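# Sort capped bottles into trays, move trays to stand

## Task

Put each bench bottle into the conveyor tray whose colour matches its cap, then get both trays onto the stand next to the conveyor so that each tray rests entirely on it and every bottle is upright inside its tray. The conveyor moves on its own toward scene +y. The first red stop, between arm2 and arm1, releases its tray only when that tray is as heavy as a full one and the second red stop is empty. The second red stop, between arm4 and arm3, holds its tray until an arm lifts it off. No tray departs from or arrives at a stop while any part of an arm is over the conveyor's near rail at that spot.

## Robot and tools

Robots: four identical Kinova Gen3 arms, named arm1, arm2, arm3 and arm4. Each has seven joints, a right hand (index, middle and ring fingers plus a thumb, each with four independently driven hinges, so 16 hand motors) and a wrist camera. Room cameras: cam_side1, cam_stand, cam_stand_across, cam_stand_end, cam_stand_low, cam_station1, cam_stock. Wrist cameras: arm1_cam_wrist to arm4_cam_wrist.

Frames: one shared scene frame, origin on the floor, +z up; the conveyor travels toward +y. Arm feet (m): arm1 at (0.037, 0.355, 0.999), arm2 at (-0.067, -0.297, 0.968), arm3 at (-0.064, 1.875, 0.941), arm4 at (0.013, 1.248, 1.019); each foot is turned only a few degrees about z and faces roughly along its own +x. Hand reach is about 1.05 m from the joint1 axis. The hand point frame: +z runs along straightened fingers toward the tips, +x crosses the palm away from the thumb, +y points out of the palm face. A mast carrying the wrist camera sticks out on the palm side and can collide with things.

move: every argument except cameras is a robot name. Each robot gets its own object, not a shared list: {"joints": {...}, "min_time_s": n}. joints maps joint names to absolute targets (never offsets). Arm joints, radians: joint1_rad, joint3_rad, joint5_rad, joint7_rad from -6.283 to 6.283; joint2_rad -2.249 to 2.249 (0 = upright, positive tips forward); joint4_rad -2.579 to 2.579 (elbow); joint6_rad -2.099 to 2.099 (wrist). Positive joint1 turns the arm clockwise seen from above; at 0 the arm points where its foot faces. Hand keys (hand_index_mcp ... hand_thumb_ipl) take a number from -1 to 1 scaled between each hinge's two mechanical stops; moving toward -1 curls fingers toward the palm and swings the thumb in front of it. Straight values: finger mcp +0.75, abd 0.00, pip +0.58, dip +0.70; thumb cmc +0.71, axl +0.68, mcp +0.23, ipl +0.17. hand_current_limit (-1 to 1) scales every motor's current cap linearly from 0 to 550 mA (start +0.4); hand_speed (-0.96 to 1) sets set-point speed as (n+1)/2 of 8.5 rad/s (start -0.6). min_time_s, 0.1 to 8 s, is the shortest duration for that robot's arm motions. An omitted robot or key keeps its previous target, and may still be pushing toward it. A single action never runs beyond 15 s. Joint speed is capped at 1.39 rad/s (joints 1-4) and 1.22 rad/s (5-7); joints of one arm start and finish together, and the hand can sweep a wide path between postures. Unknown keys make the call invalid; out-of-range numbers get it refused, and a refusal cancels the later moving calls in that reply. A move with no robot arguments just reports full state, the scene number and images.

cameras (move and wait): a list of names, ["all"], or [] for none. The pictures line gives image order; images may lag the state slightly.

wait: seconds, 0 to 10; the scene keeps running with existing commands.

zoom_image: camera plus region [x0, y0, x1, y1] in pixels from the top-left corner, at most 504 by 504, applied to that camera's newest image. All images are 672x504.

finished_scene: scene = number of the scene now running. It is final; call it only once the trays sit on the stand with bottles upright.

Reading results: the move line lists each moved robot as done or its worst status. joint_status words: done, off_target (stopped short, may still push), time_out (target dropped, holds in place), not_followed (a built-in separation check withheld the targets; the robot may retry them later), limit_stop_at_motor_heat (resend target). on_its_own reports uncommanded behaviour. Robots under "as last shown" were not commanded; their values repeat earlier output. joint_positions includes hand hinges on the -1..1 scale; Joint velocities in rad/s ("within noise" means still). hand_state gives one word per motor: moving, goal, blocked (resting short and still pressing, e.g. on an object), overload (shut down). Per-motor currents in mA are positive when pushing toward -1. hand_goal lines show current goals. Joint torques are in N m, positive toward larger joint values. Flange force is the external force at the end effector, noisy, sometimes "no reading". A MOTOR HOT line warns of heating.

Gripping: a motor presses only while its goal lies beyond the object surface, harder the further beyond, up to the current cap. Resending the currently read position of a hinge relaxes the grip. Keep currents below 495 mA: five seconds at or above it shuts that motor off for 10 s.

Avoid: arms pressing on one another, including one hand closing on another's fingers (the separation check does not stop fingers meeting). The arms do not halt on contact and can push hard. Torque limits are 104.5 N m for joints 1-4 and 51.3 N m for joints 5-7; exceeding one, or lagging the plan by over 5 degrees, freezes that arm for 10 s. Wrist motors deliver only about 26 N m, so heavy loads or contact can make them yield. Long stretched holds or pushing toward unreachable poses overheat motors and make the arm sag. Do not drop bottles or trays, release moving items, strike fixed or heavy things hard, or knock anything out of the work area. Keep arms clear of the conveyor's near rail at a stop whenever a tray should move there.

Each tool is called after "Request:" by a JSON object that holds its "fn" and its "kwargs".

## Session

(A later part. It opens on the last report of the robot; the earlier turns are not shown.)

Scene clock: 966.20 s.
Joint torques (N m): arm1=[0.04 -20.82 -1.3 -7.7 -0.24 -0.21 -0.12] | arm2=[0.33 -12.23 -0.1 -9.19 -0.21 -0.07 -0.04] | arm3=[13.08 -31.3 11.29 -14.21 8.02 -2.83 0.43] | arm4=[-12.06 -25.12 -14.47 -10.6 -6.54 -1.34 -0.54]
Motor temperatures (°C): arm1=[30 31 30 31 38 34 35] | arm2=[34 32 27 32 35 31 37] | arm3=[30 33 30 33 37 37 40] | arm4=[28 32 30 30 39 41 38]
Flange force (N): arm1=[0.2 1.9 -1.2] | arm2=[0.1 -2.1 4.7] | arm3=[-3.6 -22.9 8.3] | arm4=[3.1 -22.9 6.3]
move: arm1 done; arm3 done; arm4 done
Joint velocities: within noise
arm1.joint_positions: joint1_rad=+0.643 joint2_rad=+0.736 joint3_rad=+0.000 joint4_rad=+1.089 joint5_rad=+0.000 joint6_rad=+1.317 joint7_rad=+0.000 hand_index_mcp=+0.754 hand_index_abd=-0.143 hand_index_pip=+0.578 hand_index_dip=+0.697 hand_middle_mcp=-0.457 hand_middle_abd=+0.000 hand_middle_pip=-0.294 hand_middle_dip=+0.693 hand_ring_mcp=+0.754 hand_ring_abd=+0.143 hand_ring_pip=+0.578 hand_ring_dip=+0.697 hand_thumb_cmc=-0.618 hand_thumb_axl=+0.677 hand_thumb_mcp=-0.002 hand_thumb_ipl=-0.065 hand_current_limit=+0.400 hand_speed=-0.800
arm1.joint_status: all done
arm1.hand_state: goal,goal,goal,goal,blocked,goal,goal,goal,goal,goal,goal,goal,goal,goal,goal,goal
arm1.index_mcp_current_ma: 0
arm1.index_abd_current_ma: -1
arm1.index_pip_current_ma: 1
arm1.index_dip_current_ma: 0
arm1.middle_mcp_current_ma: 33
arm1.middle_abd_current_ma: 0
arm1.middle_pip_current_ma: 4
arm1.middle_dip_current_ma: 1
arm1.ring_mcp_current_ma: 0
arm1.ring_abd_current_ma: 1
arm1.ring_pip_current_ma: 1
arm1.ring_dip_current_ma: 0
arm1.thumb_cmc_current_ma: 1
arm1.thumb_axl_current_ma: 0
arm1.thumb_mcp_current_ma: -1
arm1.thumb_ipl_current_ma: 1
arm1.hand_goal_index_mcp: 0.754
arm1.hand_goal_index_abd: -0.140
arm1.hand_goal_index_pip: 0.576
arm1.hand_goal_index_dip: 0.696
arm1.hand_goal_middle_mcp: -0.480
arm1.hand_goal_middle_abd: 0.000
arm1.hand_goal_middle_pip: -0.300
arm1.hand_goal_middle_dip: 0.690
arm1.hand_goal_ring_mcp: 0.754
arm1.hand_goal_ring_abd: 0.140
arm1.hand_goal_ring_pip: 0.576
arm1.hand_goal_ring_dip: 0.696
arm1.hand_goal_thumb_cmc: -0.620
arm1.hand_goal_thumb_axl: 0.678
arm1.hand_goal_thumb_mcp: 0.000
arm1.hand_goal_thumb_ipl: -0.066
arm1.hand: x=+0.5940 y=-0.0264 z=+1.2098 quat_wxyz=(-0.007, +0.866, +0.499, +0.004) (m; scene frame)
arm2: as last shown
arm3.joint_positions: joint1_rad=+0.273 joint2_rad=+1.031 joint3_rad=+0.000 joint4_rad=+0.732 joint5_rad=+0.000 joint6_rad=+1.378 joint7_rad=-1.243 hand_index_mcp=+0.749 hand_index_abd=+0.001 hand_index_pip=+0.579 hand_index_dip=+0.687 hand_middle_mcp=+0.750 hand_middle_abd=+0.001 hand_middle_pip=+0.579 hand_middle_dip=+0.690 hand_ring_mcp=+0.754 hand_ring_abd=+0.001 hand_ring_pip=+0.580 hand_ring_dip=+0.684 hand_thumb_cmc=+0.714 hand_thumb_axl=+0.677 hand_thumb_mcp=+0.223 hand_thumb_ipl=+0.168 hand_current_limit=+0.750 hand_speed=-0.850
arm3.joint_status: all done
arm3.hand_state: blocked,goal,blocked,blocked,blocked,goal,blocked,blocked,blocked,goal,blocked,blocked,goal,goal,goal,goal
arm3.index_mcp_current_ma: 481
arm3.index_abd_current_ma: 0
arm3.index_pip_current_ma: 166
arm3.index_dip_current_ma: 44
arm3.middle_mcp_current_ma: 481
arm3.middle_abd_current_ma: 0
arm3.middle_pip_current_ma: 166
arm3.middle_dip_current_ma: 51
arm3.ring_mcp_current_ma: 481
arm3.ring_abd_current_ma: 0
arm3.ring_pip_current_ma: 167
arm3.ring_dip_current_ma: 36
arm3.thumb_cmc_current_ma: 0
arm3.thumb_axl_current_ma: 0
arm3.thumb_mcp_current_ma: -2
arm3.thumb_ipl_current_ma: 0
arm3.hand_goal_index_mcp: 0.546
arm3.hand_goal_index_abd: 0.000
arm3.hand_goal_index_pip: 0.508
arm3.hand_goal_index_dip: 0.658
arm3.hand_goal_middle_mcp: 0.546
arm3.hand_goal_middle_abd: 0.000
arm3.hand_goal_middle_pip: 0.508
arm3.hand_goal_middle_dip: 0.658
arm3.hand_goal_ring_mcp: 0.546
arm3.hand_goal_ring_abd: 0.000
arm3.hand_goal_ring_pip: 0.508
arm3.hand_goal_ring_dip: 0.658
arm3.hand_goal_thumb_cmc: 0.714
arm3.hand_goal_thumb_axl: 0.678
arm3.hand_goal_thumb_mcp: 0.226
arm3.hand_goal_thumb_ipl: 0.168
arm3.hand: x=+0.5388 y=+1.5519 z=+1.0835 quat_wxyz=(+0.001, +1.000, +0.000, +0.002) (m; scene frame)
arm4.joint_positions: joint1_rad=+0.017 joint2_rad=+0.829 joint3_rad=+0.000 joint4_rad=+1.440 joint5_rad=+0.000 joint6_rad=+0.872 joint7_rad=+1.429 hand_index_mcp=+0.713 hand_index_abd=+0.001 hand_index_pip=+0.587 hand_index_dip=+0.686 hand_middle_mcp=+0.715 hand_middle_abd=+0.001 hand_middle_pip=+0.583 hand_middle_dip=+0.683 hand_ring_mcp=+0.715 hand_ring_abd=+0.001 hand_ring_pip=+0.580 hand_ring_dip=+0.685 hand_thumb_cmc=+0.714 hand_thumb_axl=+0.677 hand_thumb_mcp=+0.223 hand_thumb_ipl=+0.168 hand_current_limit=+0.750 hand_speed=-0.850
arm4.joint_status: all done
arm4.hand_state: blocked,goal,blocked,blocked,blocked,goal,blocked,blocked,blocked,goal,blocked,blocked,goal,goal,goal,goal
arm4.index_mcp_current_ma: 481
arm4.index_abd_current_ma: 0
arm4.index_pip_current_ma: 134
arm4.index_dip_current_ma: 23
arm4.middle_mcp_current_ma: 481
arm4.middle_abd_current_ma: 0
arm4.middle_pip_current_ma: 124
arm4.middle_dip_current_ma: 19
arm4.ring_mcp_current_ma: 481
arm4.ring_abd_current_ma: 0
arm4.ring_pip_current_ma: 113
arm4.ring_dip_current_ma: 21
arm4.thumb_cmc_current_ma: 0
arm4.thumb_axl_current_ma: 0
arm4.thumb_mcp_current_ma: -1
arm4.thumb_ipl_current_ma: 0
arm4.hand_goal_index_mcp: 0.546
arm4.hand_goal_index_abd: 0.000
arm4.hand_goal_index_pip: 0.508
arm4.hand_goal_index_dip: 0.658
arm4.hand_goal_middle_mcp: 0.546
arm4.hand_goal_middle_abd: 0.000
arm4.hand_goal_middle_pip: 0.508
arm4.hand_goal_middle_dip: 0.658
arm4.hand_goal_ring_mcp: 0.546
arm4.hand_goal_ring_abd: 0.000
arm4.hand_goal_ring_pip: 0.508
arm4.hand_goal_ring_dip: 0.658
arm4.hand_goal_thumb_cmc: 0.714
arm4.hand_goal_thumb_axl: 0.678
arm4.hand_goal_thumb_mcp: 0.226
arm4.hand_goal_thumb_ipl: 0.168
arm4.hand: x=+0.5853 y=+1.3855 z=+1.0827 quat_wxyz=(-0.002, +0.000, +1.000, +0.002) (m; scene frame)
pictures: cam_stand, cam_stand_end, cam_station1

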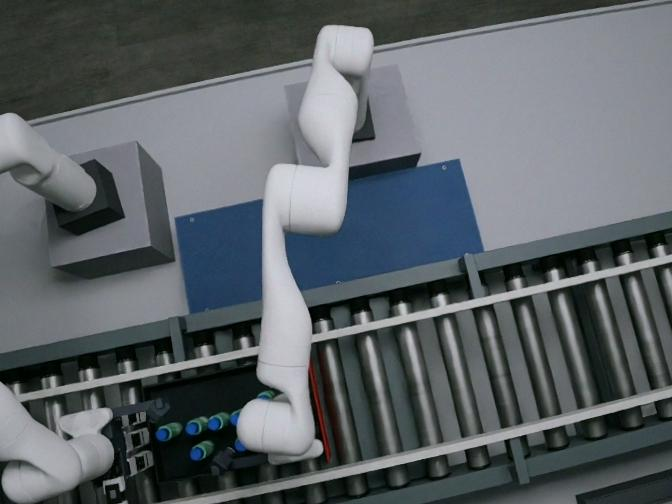

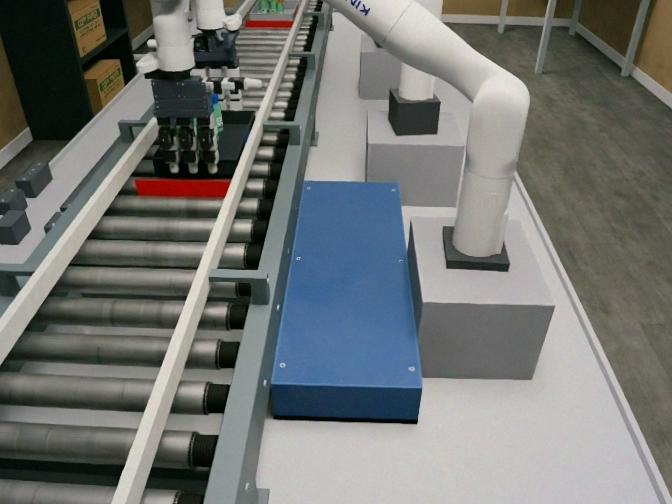

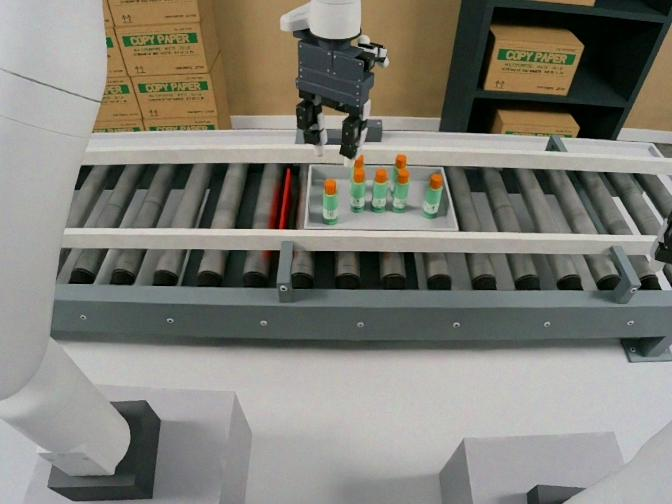

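Request:
{"fn": "move", "kwargs": {"arm1": {"joints":{"joint1_rad":-1.1263,"joint2_rad":0.1,"joint4_rad":2.1,"joint6_rad":0.9416},"min_time_s":5}, "arm3": {"joints":{"joint2_rad":1.0140,"joint4_rad":0.6709,"joint6_rad":1.4567},"min_time_s":2.5}, "arm4": {"joints":{"joint2_rad":0.7843,"joint4_rad":1.4174,"joint6_rad":0.9399},"min_time_s":2.5}}}

Request:
{"fn": "move", "kwargs": {"arm3": {"joints":{"joint2_rad":1.0057,"joint4_rad":0.5933,"joint6_rad":1.5426},"min_time_s":2.5}, "arm4": {"joints":{"joint2_rad":0.7436,"joint4_rad":1.3880,"joint6_rad":1.0100},"min_time_s":2.5}}}

Request:
{"fn": "move", "kwargs": {"arm3": {"joints":{"joint2_rad":1.0107,"joint4_rad":0.4730,"joint6_rad":1.6579},"min_time_s":3}, "arm4": {"joints":{"joint2_rad":0.7021,"joint4_rad":1.3454,"joint6_rad":1.0941},"min_time_s":3}, "cameras": ["cam_stand","cam_stand_end","cam_station1"]}}

Scene clock: 984.60 s.
Joint torques (N m): arm1=[0.28 -8.55 -1.46 -6.46 -0.19 -0.25 -0.09] | arm2=[0.3 -12.23 -0.12 -9.19 -0.2 -0.05 -0.03] | arm3=[12.83 -31.07 10.74 -14.08 7.92 -2.85 0.49] | arm4=[-11.8 -24.77 -14.06 -11.04 -6.82 -1.24 -0.52]
Motor temperatures (°C): arm1=[30 31 30 31 38 34 35] | arm2=[34 32 27 32 35 31 37] | arm3=[30 34 30 34 37 37 40] | arm4=[28 33 30 31 39 41 38]
Flange force (N): arm1=[-1.7 1.3 -1.2] | arm2=[0.0 -2.1 4.7] | arm3=[-3.1 -22.4 8.4] | arm4=[3.6 -22.5 6.8]
move: arm1 done; arm3 done; arm4 done
Joint velocities: within noise
arm1.joint_positions: joint1_rad=-1.126 joint2_rad=+0.100 joint3_rad=+0.000 joint4_rad=+2.100 joint5_rad=+0.000 joint6_rad=+0.942 joint7_rad=+0.000 hand_index_mcp=+0.754 hand_index_abd=-0.142 hand_index_pip=+0.578 hand_index_dip=+0.697 hand_middle_mcp=-0.457 hand_middle_abd=+0.000 hand_middle_pip=-0.294 hand_middle_dip=+0.693 hand_ring_mcp=+0.754 hand_ring_abd=+0.142 hand_ring_pip=+0.578 hand_ring_dip=+0.697 hand_thumb_cmc=-0.618 hand_thumb_axl=+0.677 hand_thumb_mcp=-0.002 hand_thumb_ipl=-0.065 hand_current_limit=+0.400 hand_speed=-0.800
arm1.joint_status: all done
arm1.hand_state: goal,goal,goal,goal,blocked,goal,goal,goal,goal,goal,goal,goal,goal,goal,goal,goal
arm1.index_mcp_current_ma: 0
arm1.index_abd_current_ma: -1
arm1.index_pip_current_ma: 1
arm1.index_dip_current_ma: 0
arm1.middle_mcp_current_ma: 33
arm1.middle_abd_current_ma: 0
arm1.middle_pip_current_ma: 4
arm1.middle_dip_current_ma: 1
arm1.ring_mcp_current_ma: 0
arm1.ring_abd_current_ma: 1
arm1.ring_pip_current_ma: 1
arm1.ring_dip_current_ma: 0
arm1.thumb_cmc_current_ma: 1
arm1.thumb_axl_current_ma: 0
arm1.thumb_mcp_current_ma: -1
arm1.thumb_ipl_current_ma: 1
arm1.hand_goal_index_mcp: 0.754
arm1.hand_goal_index_abd: -0.140
arm1.hand_goal_index_pip: 0.576
arm1.hand_goal_index_dip: 0.696
arm1.hand_goal_middle_mcp: -0.480
arm1.hand_goal_middle_abd: 0.000
arm1.hand_goal_middle_pip: -0.300
arm1.hand_goal_middle_dip: 0.690
arm1.hand_goal_ring_mcp: 0.754
arm1.hand_goal_ring_abd: 0.140
arm1.hand_goal_ring_pip: 0.576
arm1.hand_goal_ring_dip: 0.696
arm1.hand_goal_thumb_cmc: -0.620
arm1.hand_goal_thumb_axl: 0.678
arm1.hand_goal_thumb_mcp: 0.000
arm1.hand_goal_thumb_ipl: -0.066
arm1.hand: x=+0.2042 y=+0.6974 z=+1.2216 quat_wxyz=(-0.001, +0.163, +0.987, +0.008) (m; scene frame)
arm2: as last shown
arm3.joint_positions: joint1_rad=+0.273 joint2_rad=+1.014 joint3_rad=+0.000 joint4_rad=+0.671 joint5_rad=+0.000 joint6_rad=+1.457 joint7_rad=-1.243 hand_index_mcp=+0.749 hand_index_abd=+0.001 hand_index_pip=+0.580 hand_index_dip=+0.687 hand_middle_mcp=+0.750 hand_middle_abd=+0.001 hand_middle_pip=+0.580 hand_middle_dip=+0.690 hand_ring_mcp=+0.754 hand_ring_abd=+0.001 hand_ring_pip=+0.580 hand_ring_dip=+0.684 hand_thumb_cmc=+0.714 hand_thumb_axl=+0.677 hand_thumb_mcp=+0.223 hand_thumb_ipl=+0.168 hand_current_limit=+0.750 hand_speed=-0.850
arm3.joint_status: all done
arm3.hand_state: blocked,goal,blocked,blocked,blocked,goal,blocked,blocked,blocked,goal,blocked,blocked,goal,goal,goal,goal
arm3.index_mcp_current_ma: 481
arm3.index_abd_current_ma: 0
arm3.index_pip_current_ma: 167
arm3.index_dip_current_ma: 44
arm3.middle_mcp_current_ma: 481
arm3.middle_abd_current_ma: 0
arm3.middle_pip_current_ma: 167
arm3.middle_dip_current_ma: 51
arm3.ring_mcp_current_ma: 481
arm3.ring_abd_current_ma: 0
arm3.ring_pip_current_ma: 168
arm3.ring_dip_current_ma: 37
arm3.thumb_cmc_current_ma: 0
arm3.thumb_axl_current_ma: 0
arm3.thumb_mcp_current_ma: -2
arm3.thumb_ipl_current_ma: 0
arm3.hand_goal_index_mcp: 0.546
arm3.hand_goal_index_abd: 0.000
arm3.hand_goal_index_pip: 0.508
arm3.hand_goal_index_dip: 0.658
arm3.hand_goal_middle_mcp: 0.546
arm3.hand_goal_middle_abd: 0.000
arm3.hand_goal_middle_pip: 0.508
arm3.hand_goal_middle_dip: 0.658
arm3.hand_goal_ring_mcp: 0.546
arm3.hand_goal_ring_abd: 0.000
arm3.hand_goal_ring_pip: 0.508
arm3.hand_goal_ring_dip: 0.658
arm3.hand_goal_thumb_cmc: 0.714
arm3.hand_goal_thumb_axl: 0.678
arm3.hand_goal_thumb_mcp: 0.226
arm3.hand_goal_thumb_ipl: 0.168
arm3.hand: x=+0.5387 y=+1.5520 z=+1.1140 quat_wxyz=(+0.001, +1.000, +0.000, +0.002) (m; scene frame)
arm4.joint_positions: joint1_rad=+0.017 joint2_rad=+0.784 joint3_rad=+0.000 joint4_rad=+1.417 joint5_rad=+0.000 joint6_rad=+0.940 joint7_rad=+1.429 hand_index_mcp=+0.713 hand_index_abd=+0.001 hand_index_pip=+0.587 hand_index_dip=+0.686 hand_middle_mcp=+0.715 hand_middle_abd=+0.001 hand_middle_pip=+0.583 hand_middle_dip=+0.683 hand_ring_mcp=+0.715 hand_ring_abd=+0.001 hand_ring_pip=+0.580 hand_ring_dip=+0.685 hand_thumb_cmc=+0.714 hand_thumb_axl=+0.677 hand_thumb_mcp=+0.223 hand_thumb_ipl=+0.168 hand_current_limit=+0.750 hand_speed=-0.850
arm4.joint_status: all done
arm4.hand_state: blocked,goal,blocked,blocked,blocked,goal,blocked,blocked,blocked,goal,blocked,blocked,goal,goal,goal,goal
arm4.index_mcp_current_ma: 481
arm4.index_abd_current_ma: 0
arm4.index_pip_current_ma: 134
arm4.index_dip_current_ma: 23
arm4.middle_mcp_current_ma: 481
arm4.middle_abd_current_ma: 0
arm4.middle_pip_current_ma: 124
arm4.middle_dip_current_ma: 19
arm4.ring_mcp_current_ma: 481
arm4.ring_abd_current_ma: 0
arm4.ring_pip_current_ma: 113
arm4.ring_dip_current_ma: 21
arm4.thumb_cmc_current_ma: 0
arm4.thumb_axl_current_ma: 0
arm4.thumb_mcp_current_ma: -1
arm4.thumb_ipl_current_ma: 0
arm4.hand_goal_index_mcp: 0.546
arm4.hand_goal_index_abd: 0.000
arm4.hand_goal_index_pip: 0.508
arm4.hand_goal_index_dip: 0.658
arm4.hand_goal_middle_mcp: 0.546
arm4.hand_goal_middle_abd: 0.000
arm4.hand_goal_middle_pip: 0.508
arm4.hand_goal_middle_dip: 0.658
arm4.hand_goal_ring_mcp: 0.546
arm4.hand_goal_ring_abd: 0.000
arm4.hand_goal_ring_pip: 0.508
arm4.hand_goal_ring_dip: 0.658
arm4.hand_goal_thumb_cmc: 0.714
arm4.hand_goal_thumb_axl: 0.678
arm4.hand_goal_thumb_mcp: 0.226
arm4.hand_goal_thumb_ipl: 0.168
arm4.hand: x=+0.5854 y=+1.3854 z=+1.1132 quat_wxyz=(-0.002, +0.000, +1.000, +0.002) (m; scene frame)
pictures: none

Scene clock: 987.40 s.
Joint torques (N m): arm1=[0.34 -8.57 -1.37 -6.47 -0.18 -0.27 -0.12] | arm2=[0.32 -12.23 -0.12 -9.2 -0.19 -0.06 -0.03] | arm3=[12.79 -30.8 10.22 -13.94 7.89 -2.78 0.38] | arm4=[-11.75 -24.45 -13.62 -11.34 -7.04 -1.29 -0.54]
Motor temperatures (°C): arm1=[30 31 30 31 38 34 35] | arm2=[34 32 27 32 35 31 37] | arm3=[30 34 30 34 37 37 40] | arm4=[28 33 30 31 39 41 38]
Flange force (N): arm1=[-1.6 1.4 -1.2] | arm2=[0.0 -2.1 4.7] | arm3=[-3.8 -22.4 8.8] | arm4=[3.3 -22.5 6.8]
move: arm3 done; arm4 done
Joint velocities: within noise
arm1, arm2: as last shown
arm1.hand: x=+0.2041 y=+0.6974 z=+1.2216 quat_wxyz=(-0.001, +0.163, +0.987, +0.008) (m; scene frame)
arm3.joint_positions: joint1_rad=+0.273 joint2_rad=+1.006 joint3_rad=+0.000 joint4_rad=+0.593 joint5_rad=+0.000 joint6_rad=+1.543 joint7_rad=-1.243 hand_index_mcp=+0.749 hand_index_abd=+0.001 hand_index_pip=+0.580 hand_index_dip=+0.687 hand_middle_mcp=+0.750 hand_middle_abd=+0.001 hand_middle_pip=+0.580 hand_middle_dip=+0.690 hand_ring_mcp=+0.754 hand_ring_abd=+0.001 hand_ring_pip=+0.580 hand_ring_dip=+0.684 hand_thumb_cmc=+0.714 hand_thumb_axl=+0.677 hand_thumb_mcp=+0.223 hand_thumb_ipl=+0.168 hand_current_limit=+0.750 hand_speed=-0.850
arm3.joint_status: all done
arm3.hand_state: blocked,goal,blocked,blocked,blocked,goal,blocked,blocked,blocked,goal,blocked,blocked,goal,goal,goal,goal
arm3.index_mcp_current_ma: 481
arm3.index_abd_current_ma: 0
arm3.index_pip_current_ma: 167
arm3.index_dip_current_ma: 44
arm3.middle_mcp_current_ma: 481
arm3.middle_abd_current_ma: 0
arm3.middle_pip_current_ma: 167
arm3.middle_dip_current_ma: 51
arm3.ring_mcp_current_ma: 481
arm3.ring_abd_current_ma: 0
arm3.ring_pip_current_ma: 168
arm3.ring_dip_current_ma: 37
arm3.thumb_cmc_current_ma: 0
arm3.thumb_axl_current_ma: 0
arm3.thumb_mcp_current_ma: -2
arm3.thumb_ipl_current_ma: 0
arm3.hand_goal_index_mcp: 0.546
arm3.hand_goal_index_abd: 0.000
arm3.hand_goal_index_pip: 0.508
arm3.hand_goal_index_dip: 0.658
arm3.hand_goal_middle_mcp: 0.546
arm3.hand_goal_middle_abd: 0.000
arm3.hand_goal_middle_pip: 0.508
arm3.hand_goal_middle_dip: 0.658
arm3.hand_goal_ring_mcp: 0.546
arm3.hand_goal_ring_abd: 0.000
arm3.hand_goal_ring_pip: 0.508
arm3.hand_goal_ring_dip: 0.658
arm3.hand_goal_thumb_cmc: 0.714
arm3.hand_goal_thumb_axl: 0.678
arm3.hand_goal_thumb_mcp: 0.226
arm3.hand_goal_thumb_ipl: 0.168
arm3.hand: x=+0.5387 y=+1.5520 z=+1.1439 quat_wxyz=(+0.001, +1.000, +0.000, +0.002) (m; scene frame)
arm4.joint_positions: joint1_rad=+0.017 joint2_rad=+0.744 joint3_rad=+0.000 joint4_rad=+1.388 joint5_rad=+0.000 joint6_rad=+1.010 joint7_rad=+1.429 hand_index_mcp=+0.713 hand_index_abd=+0.001 hand_index_pip=+0.587 hand_index_dip=+0.686 hand_middle_mcp=+0.715 hand_middle_abd=+0.001 hand_middle_pip=+0.583 hand_middle_dip=+0.683 hand_ring_mcp=+0.715 hand_ring_abd=+0.001 hand_ring_pip=+0.580 hand_ring_dip=+0.685 hand_thumb_cmc=+0.714 hand_thumb_axl=+0.677 hand_thumb_mcp=+0.223 hand_thumb_ipl=+0.168 hand_current_limit=+0.750 hand_speed=-0.850
arm4.joint_status: all done
arm4.hand_state: blocked,goal,blocked,blocked,blocked,goal,blocked,blocked,blocked,goal,blocked,blocked,goal,goal,goal,goal
arm4.index_mcp_current_ma: 481
arm4.index_abd_current_ma: 0
arm4.index_pip_current_ma: 134
arm4.index_dip_current_ma: 23
arm4.middle_mcp_current_ma: 481
arm4.middle_abd_current_ma: 0
arm4.middle_pip_current_ma: 124
arm4.middle_dip_current_ma: 19
arm4.ring_mcp_current_ma: 481
arm4.ring_abd_current_ma: 0
arm4.ring_pip_current_ma: 113
arm4.ring_dip_current_ma: 21
arm4.thumb_cmc_current_ma: 0
arm4.thumb_axl_current_ma: 0
arm4.thumb_mcp_current_ma: -1
arm4.thumb_ipl_current_ma: 0
arm4.hand_goal_index_mcp: 0.546
arm4.hand_goal_index_abd: 0.000
arm4.hand_goal_index_pip: 0.508
arm4.hand_goal_index_dip: 0.658
arm4.hand_goal_middle_mcp: 0.546
arm4.hand_goal_middle_abd: 0.000
arm4.hand_goal_middle_pip: 0.508
arm4.hand_goal_middle_dip: 0.658
arm4.hand_goal_ring_mcp: 0.546
arm4.hand_goal_ring_abd: 0.000
arm4.hand_goal_ring_pip: 0.508
arm4.hand_goal_ring_dip: 0.658
arm4.hand_goal_thumb_cmc: 0.714
arm4.hand_goal_thumb_axl: 0.678
arm4.hand_goal_thumb_mcp: 0.226
arm4.hand_goal_thumb_ipl: 0.168
arm4.hand: x=+0.5855 y=+1.3853 z=+1.1433 quat_wxyz=(-0.002, +0.000, +1.000, +0.002) (m; scene frame)
pictures: none

Scene clock: 990.67 s.
Joint torques (N m): arm1=[0.31 -8.59 -1.4 -6.45 -0.2 -0.23 -0.1] | arm2=[0.35 -12.21 -0.13 -9.21 -0.19 -0.08 -0.03] | arm3=[12.73 -30.52 9.6 -13.64 7.84 -2.74 0.47] | arm4=[-11.7 -24.06 -13.27 -11.76 -7.32 -1.3 -0.54]
Motor temperatures (°C): arm1=[30 31 30 31 38 34 35] | arm2=[34 32 27 32 35 31 37] | arm3=[31 34 30 34 37 37 40] | arm4=[28 33 30 31 39 41 38]
Flange force (N): arm1=[-1.6 1.5 -1.1] | arm2=[0.1 -2.2 4.7] | arm3=no reading | arm4=[3.7 -22.6 7.1]
move: arm3 done; arm4 done
Joint velocities: within noise
arm1, arm2: as last shown
arm3.joint_positions: joint1_rad=+0.273 joint2_rad=+1.011 joint3_rad=+0.000 joint4_rad=+0.473 joint5_rad=+0.000 joint6_rad=+1.658 joint7_rad=-1.243 hand_index_mcp=+0.750 hand_index_abd=+0.001 hand_index_pip=+0.580 hand_index_dip=+0.687 hand_middle_mcp=+0.750 hand_middle_abd=+0.001 hand_middle_pip=+0.580 hand_middle_dip=+0.690 hand_ring_mcp=+0.754 hand_ring_abd=+0.001 hand_ring_pip=+0.580 hand_ring_dip=+0.684 hand_thumb_cmc=+0.714 hand_thumb_axl=+0.677 hand_thumb_mcp=+0.223 hand_thumb_ipl=+0.168 hand_current_limit=+0.750 hand_speed=-0.850
arm3.joint_status: all done
arm3.hand_state: blocked,goal,blocked,blocked,blocked,goal,blocked,blocked,blocked,goal,blocked,blocked,goal,goal,goal,goal
arm3.index_mcp_current_ma: 481
arm3.index_abd_current_ma: 0
arm3.index_pip_current_ma: 167
arm3.index_dip_current_ma: 44
arm3.middle_mcp_current_ma: 481
arm3.middle_abd_current_ma: 0
arm3.middle_pip_current_ma: 167
arm3.middle_dip_current_ma: 51
arm3.ring_mcp_current_ma: 481
arm3.ring_abd_current_ma: 0
arm3.ring_pip_current_ma: 168
arm3.ring_dip_current_ma: 37
arm3.thumb_cmc_current_ma: 0
arm3.thumb_axl_current_ma: 0
arm3.thumb_mcp_current_ma: -2
arm3.thumb_ipl_current_ma: 0
arm3.hand_goal_index_mcp: 0.546
arm3.hand_goal_index_abd: 0.000
arm3.hand_goal_index_pip: 0.508
arm3.hand_goal_index_dip: 0.658
arm3.hand_goal_middle_mcp: 0.546
arm3.hand_goal_middle_abd: 0.000
arm3.hand_goal_middle_pip: 0.508
arm3.hand_goal_middle_dip: 0.658
arm3.hand_goal_ring_mcp: 0.546
arm3.hand_goal_ring_abd: 0.000
arm3.hand_goal_ring_pip: 0.508
arm3.hand_goal_ring_dip: 0.658
arm3.hand_goal_thumb_cmc: 0.714
arm3.hand_goal_thumb_axl: 0.678
arm3.hand_goal_thumb_mcp: 0.226
arm3.hand_goal_thumb_ipl: 0.168
arm3.hand: x=+0.5386 y=+1.5521 z=+1.1783 quat_wxyz=(+0.001, +1.000, +0.000, +0.002) (m; scene frame)
arm4.joint_positions: joint1_rad=+0.017 joint2_rad=+0.702 joint3_rad=+0.000 joint4_rad=+1.345 joint5_rad=+0.000 joint6_rad=+1.094 joint7_rad=+1.429 hand_index_mcp=+0.713 hand_index_abd=+0.001 hand_index_pip=+0.587 hand_index_dip=+0.686 hand_middle_mcp=+0.715 hand_middle_abd=+0.001 hand_middle_pip=+0.583 hand_middle_dip=+0.683 hand_ring_mcp=+0.715 hand_ring_abd=+0.001 hand_ring_pip=+0.580 hand_ring_dip=+0.685 hand_thumb_cmc=+0.714 hand_thumb_axl=+0.677 hand_thumb_mcp=+0.223 hand_thumb_ipl=+0.168 hand_current_limit=+0.750 hand_speed=-0.850
arm4.joint_status: all done
arm4.hand_state: blocked,goal,blocked,blocked,blocked,goal,blocked,blocked,blocked,goal,blocked,blocked,goal,goal,goal,goal
arm4.index_mcp_current_ma: 481
arm4.index_abd_current_ma: 0
arm4.index_pip_current_ma: 134
arm4.index_dip_current_ma: 23
arm4.middle_mcp_current_ma: 481
arm4.middle_abd_current_ma: 0
arm4.middle_pip_current_ma: 124
arm4.middle_dip_current_ma: 19
arm4.ring_mcp_current_ma: 481
arm4.ring_abd_current_ma: 0
arm4.ring_pip_current_ma: 113
arm4.ring_dip_current_ma: 21
arm4.thumb_cmc_current_ma: 0
arm4.thumb_axl_current_ma: 0
arm4.thumb_mcp_current_ma: -1
arm4.thumb_ipl_current_ma: 0
arm4.hand_goal_index_mcp: 0.546
arm4.hand_goal_index_abd: 0.000
arm4.hand_goal_index_pip: 0.508
arm4.hand_goal_index_dip: 0.658
arm4.hand_goal_middle_mcp: 0.546
arm4.hand_goal_middle_abd: 0.000
arm4.hand_goal_middle_pip: 0.508
arm4.hand_goal_middle_dip: 0.658
arm4.hand_goal_ring_mcp: 0.546
arm4.hand_goal_ring_abd: 0.000
arm4.hand_goal_ring_pip: 0.508
arm4.hand_goal_ring_dip: 0.658
arm4.hand_goal_thumb_cmc: 0.714
arm4.hand_goal_thumb_axl: 0.678
arm4.hand_goal_thumb_mcp: 0.226
arm4.hand_goal_thumb_ipl: 0.168
arm4.hand: x=+0.5856 y=+1.3852 z=+1.1778 quat_wxyz=(-0.002, +0.000, +1.000, +0.002) (m; scene frame)
pictures: cam_stand, cam_stand_end, cam_station1

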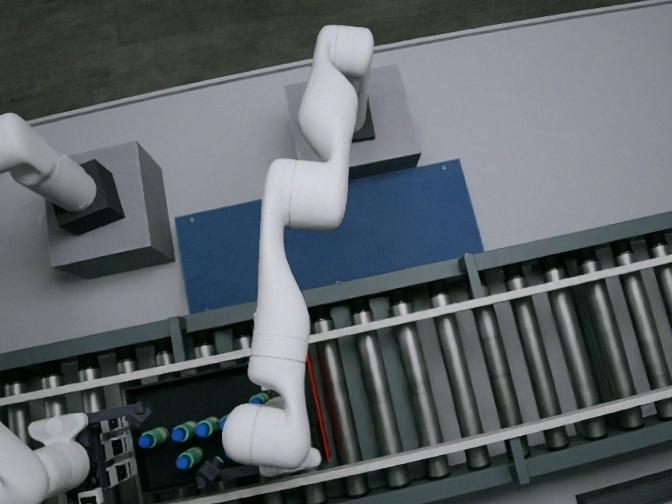

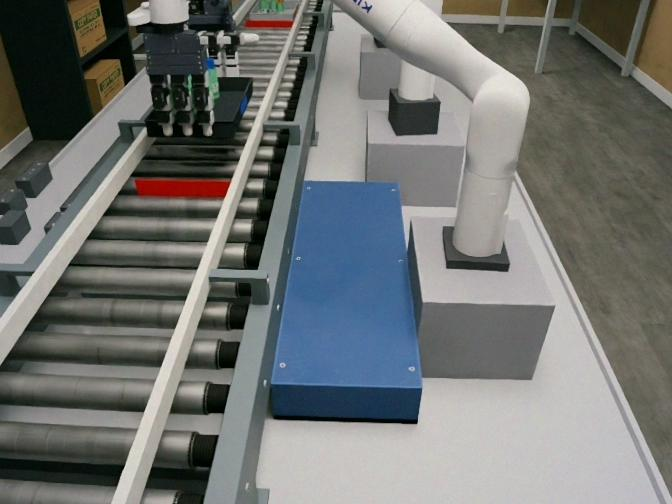

